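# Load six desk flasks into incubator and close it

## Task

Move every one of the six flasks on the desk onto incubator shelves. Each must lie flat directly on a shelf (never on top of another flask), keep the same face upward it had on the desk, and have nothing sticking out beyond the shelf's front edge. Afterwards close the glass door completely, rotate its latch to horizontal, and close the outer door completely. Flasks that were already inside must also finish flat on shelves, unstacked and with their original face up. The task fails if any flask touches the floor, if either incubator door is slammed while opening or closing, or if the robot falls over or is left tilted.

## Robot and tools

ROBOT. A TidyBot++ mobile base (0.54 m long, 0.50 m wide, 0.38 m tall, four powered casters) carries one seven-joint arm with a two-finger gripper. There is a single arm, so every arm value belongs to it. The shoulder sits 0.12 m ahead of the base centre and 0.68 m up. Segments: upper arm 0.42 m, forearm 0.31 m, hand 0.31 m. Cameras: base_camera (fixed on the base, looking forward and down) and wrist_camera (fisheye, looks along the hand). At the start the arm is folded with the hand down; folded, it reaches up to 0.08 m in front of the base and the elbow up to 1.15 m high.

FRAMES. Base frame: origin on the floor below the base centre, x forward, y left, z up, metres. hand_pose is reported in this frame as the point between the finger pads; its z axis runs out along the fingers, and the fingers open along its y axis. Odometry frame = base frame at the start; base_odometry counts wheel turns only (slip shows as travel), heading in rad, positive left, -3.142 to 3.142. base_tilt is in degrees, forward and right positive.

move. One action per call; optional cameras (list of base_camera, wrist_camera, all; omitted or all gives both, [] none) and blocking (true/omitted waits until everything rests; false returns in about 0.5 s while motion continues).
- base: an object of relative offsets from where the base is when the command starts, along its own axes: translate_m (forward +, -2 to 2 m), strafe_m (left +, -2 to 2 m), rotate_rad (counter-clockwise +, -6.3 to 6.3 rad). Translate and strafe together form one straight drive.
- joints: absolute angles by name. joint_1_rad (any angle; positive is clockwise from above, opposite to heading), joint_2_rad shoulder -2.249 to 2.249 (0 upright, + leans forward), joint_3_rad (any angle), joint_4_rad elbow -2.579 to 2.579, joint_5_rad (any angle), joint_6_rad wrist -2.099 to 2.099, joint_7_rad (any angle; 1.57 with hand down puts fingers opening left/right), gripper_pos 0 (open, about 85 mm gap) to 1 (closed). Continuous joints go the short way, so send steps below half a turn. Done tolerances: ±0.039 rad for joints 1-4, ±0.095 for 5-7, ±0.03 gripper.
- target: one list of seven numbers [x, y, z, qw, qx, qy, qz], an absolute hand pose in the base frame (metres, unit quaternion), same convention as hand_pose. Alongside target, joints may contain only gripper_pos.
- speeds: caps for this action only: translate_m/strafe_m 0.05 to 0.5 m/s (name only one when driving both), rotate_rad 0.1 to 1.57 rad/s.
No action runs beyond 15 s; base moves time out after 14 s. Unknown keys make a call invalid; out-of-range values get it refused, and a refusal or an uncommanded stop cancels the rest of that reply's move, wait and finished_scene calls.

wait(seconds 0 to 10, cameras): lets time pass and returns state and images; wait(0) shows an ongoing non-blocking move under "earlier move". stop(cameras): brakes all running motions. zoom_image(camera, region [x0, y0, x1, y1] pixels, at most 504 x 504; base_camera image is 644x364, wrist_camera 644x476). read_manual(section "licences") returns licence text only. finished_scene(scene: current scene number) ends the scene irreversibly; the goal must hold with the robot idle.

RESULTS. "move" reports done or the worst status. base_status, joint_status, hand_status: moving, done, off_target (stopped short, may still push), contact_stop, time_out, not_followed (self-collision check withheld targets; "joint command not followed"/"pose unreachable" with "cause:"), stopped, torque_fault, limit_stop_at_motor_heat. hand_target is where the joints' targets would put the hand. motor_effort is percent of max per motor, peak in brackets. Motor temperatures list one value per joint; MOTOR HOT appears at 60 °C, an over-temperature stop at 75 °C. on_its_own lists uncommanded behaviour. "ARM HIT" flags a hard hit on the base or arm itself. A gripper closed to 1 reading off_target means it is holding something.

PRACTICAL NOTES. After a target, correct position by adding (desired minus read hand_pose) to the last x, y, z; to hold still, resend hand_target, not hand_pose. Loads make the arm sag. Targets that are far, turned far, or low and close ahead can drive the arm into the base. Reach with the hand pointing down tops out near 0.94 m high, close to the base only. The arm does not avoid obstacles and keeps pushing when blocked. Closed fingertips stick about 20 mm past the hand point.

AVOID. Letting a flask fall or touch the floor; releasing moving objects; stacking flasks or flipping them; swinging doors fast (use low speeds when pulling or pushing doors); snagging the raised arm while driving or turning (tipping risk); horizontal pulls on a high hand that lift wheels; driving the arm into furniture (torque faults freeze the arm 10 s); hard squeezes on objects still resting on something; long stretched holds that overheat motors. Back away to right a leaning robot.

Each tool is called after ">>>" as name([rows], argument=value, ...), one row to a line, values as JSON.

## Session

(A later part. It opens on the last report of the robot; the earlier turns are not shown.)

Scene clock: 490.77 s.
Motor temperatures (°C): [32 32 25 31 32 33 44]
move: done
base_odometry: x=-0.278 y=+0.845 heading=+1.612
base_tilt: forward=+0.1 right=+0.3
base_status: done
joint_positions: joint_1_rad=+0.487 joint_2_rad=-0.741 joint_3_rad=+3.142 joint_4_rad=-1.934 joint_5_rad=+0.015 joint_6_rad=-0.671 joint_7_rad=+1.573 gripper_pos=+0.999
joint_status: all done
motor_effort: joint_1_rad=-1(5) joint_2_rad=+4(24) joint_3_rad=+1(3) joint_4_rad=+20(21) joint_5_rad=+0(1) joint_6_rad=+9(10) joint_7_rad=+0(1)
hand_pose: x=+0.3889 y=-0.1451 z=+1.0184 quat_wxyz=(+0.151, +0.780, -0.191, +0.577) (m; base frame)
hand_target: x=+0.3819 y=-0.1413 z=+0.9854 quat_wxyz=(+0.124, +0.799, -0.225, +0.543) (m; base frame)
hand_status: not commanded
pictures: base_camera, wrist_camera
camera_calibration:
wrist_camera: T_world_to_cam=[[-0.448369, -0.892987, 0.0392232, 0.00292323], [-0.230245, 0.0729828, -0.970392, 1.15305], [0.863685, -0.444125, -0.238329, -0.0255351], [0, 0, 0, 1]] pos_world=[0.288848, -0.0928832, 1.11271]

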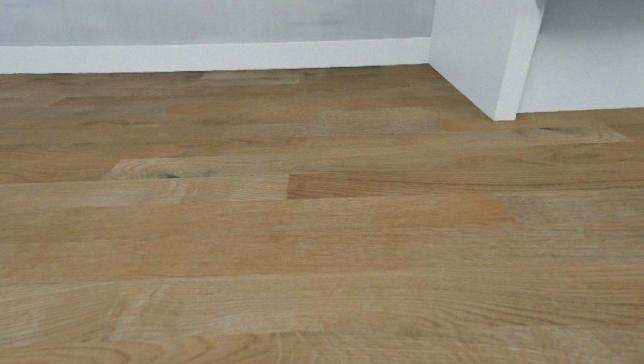

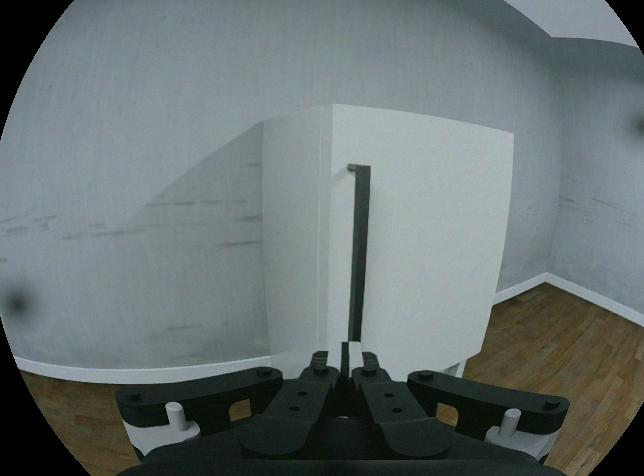

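>>> move(base={"translate_m": 0.85, "strafe_m": 0.25}, joints={"joint_1_rad": 1.35}, speeds={"translate_m": 0.4})

>>> zoom_image(camera="wrist_camera", region=[200, 100, 450, 340])

Scene clock: 495.37 s.
Motor temperatures (°C): [32 32 25 31 32 33 44]
move: done
base_odometry: x=-0.563 y=+1.685 heading=+1.612
base_tilt: forward=+0.0 right=+0.4
base_status: done
joint_positions: joint_1_rad=+1.338 joint_2_rad=-0.742 joint_3_rad=+3.142 joint_4_rad=-1.935 joint_5_rad=+0.015 joint_6_rad=-0.673 joint_7_rad=+1.573 gripper_pos=+0.999
joint_status: all done
motor_effort: joint_1_rad=-1(2) joint_2_rad=+5(7) joint_3_rad=+1(3) joint_4_rad=+19(20) joint_5_rad=-1(1) joint_6_rad=+9(10) joint_7_rad=+1(1)
hand_pose: x=+0.1879 y=-0.2980 z=+1.0175 quat_wxyz=(+0.375, +0.632, -0.496, +0.462) (m; base frame)
hand_target: x=+0.1863 y=-0.2907 z=+0.9854 quat_wxyz=(+0.337, +0.635, -0.535, +0.444) (m; base frame)
hand_status: not commanded
pictures: base_camera, wrist_camera
camera_calibration:
wrist_camera: T_world_to_cam=[[-0.966835, -0.252376, 0.0392001, 0.064654], [-0.0975396, 0.223015, -0.969923, 1.13637], [0.236043, -0.941579, -0.240235, 0.0514427], [0, 0, 0, 1]] pos_world=[0.161208, -0.188672, 1.11201]

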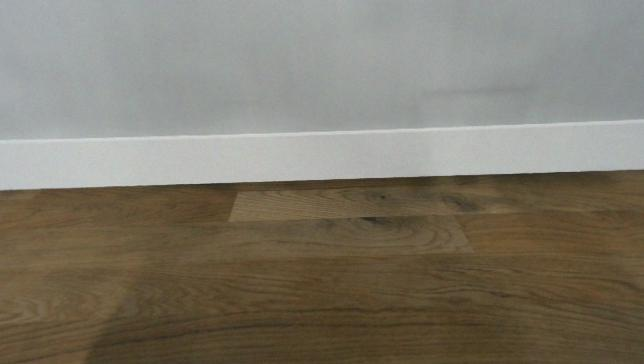

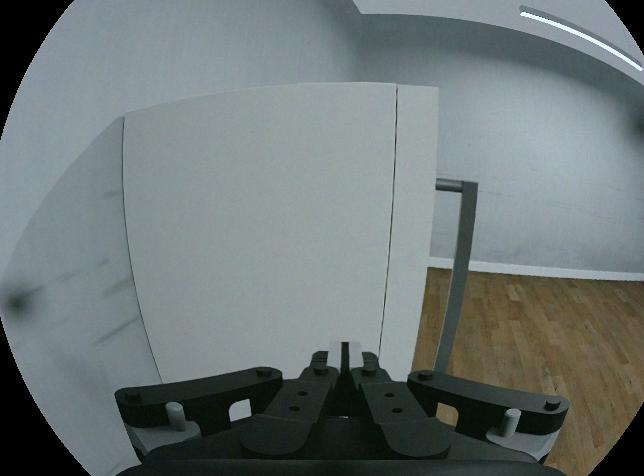

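Scaled by 2.016.

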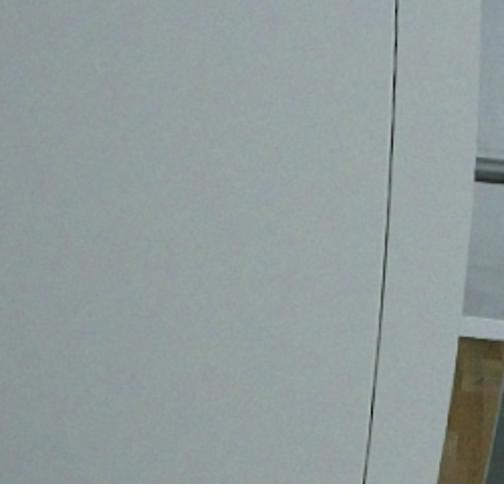

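>>> zoom_image(camera="wrist_camera", region=[370, 80, 450, 160])

>>> zoom_image(camera="wrist_camera", region=[350, 240, 430, 320])

Scaled by 6.300.

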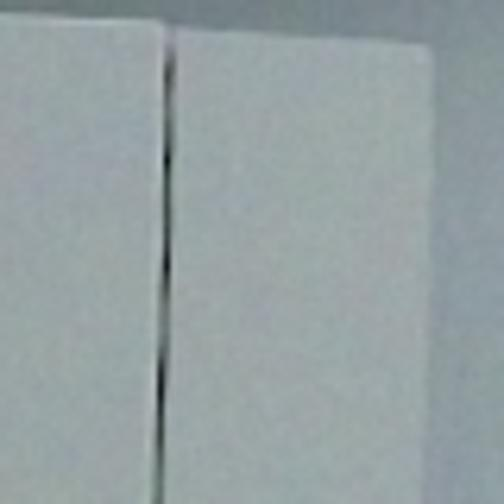

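Scaled by 6.300.

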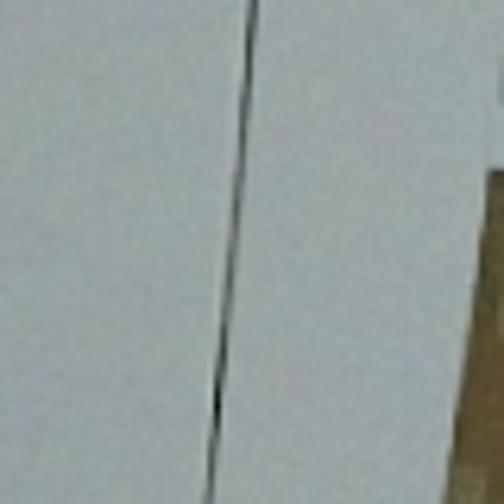

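>>> finished_scene(scene=2)

The scene is finished: the task was done.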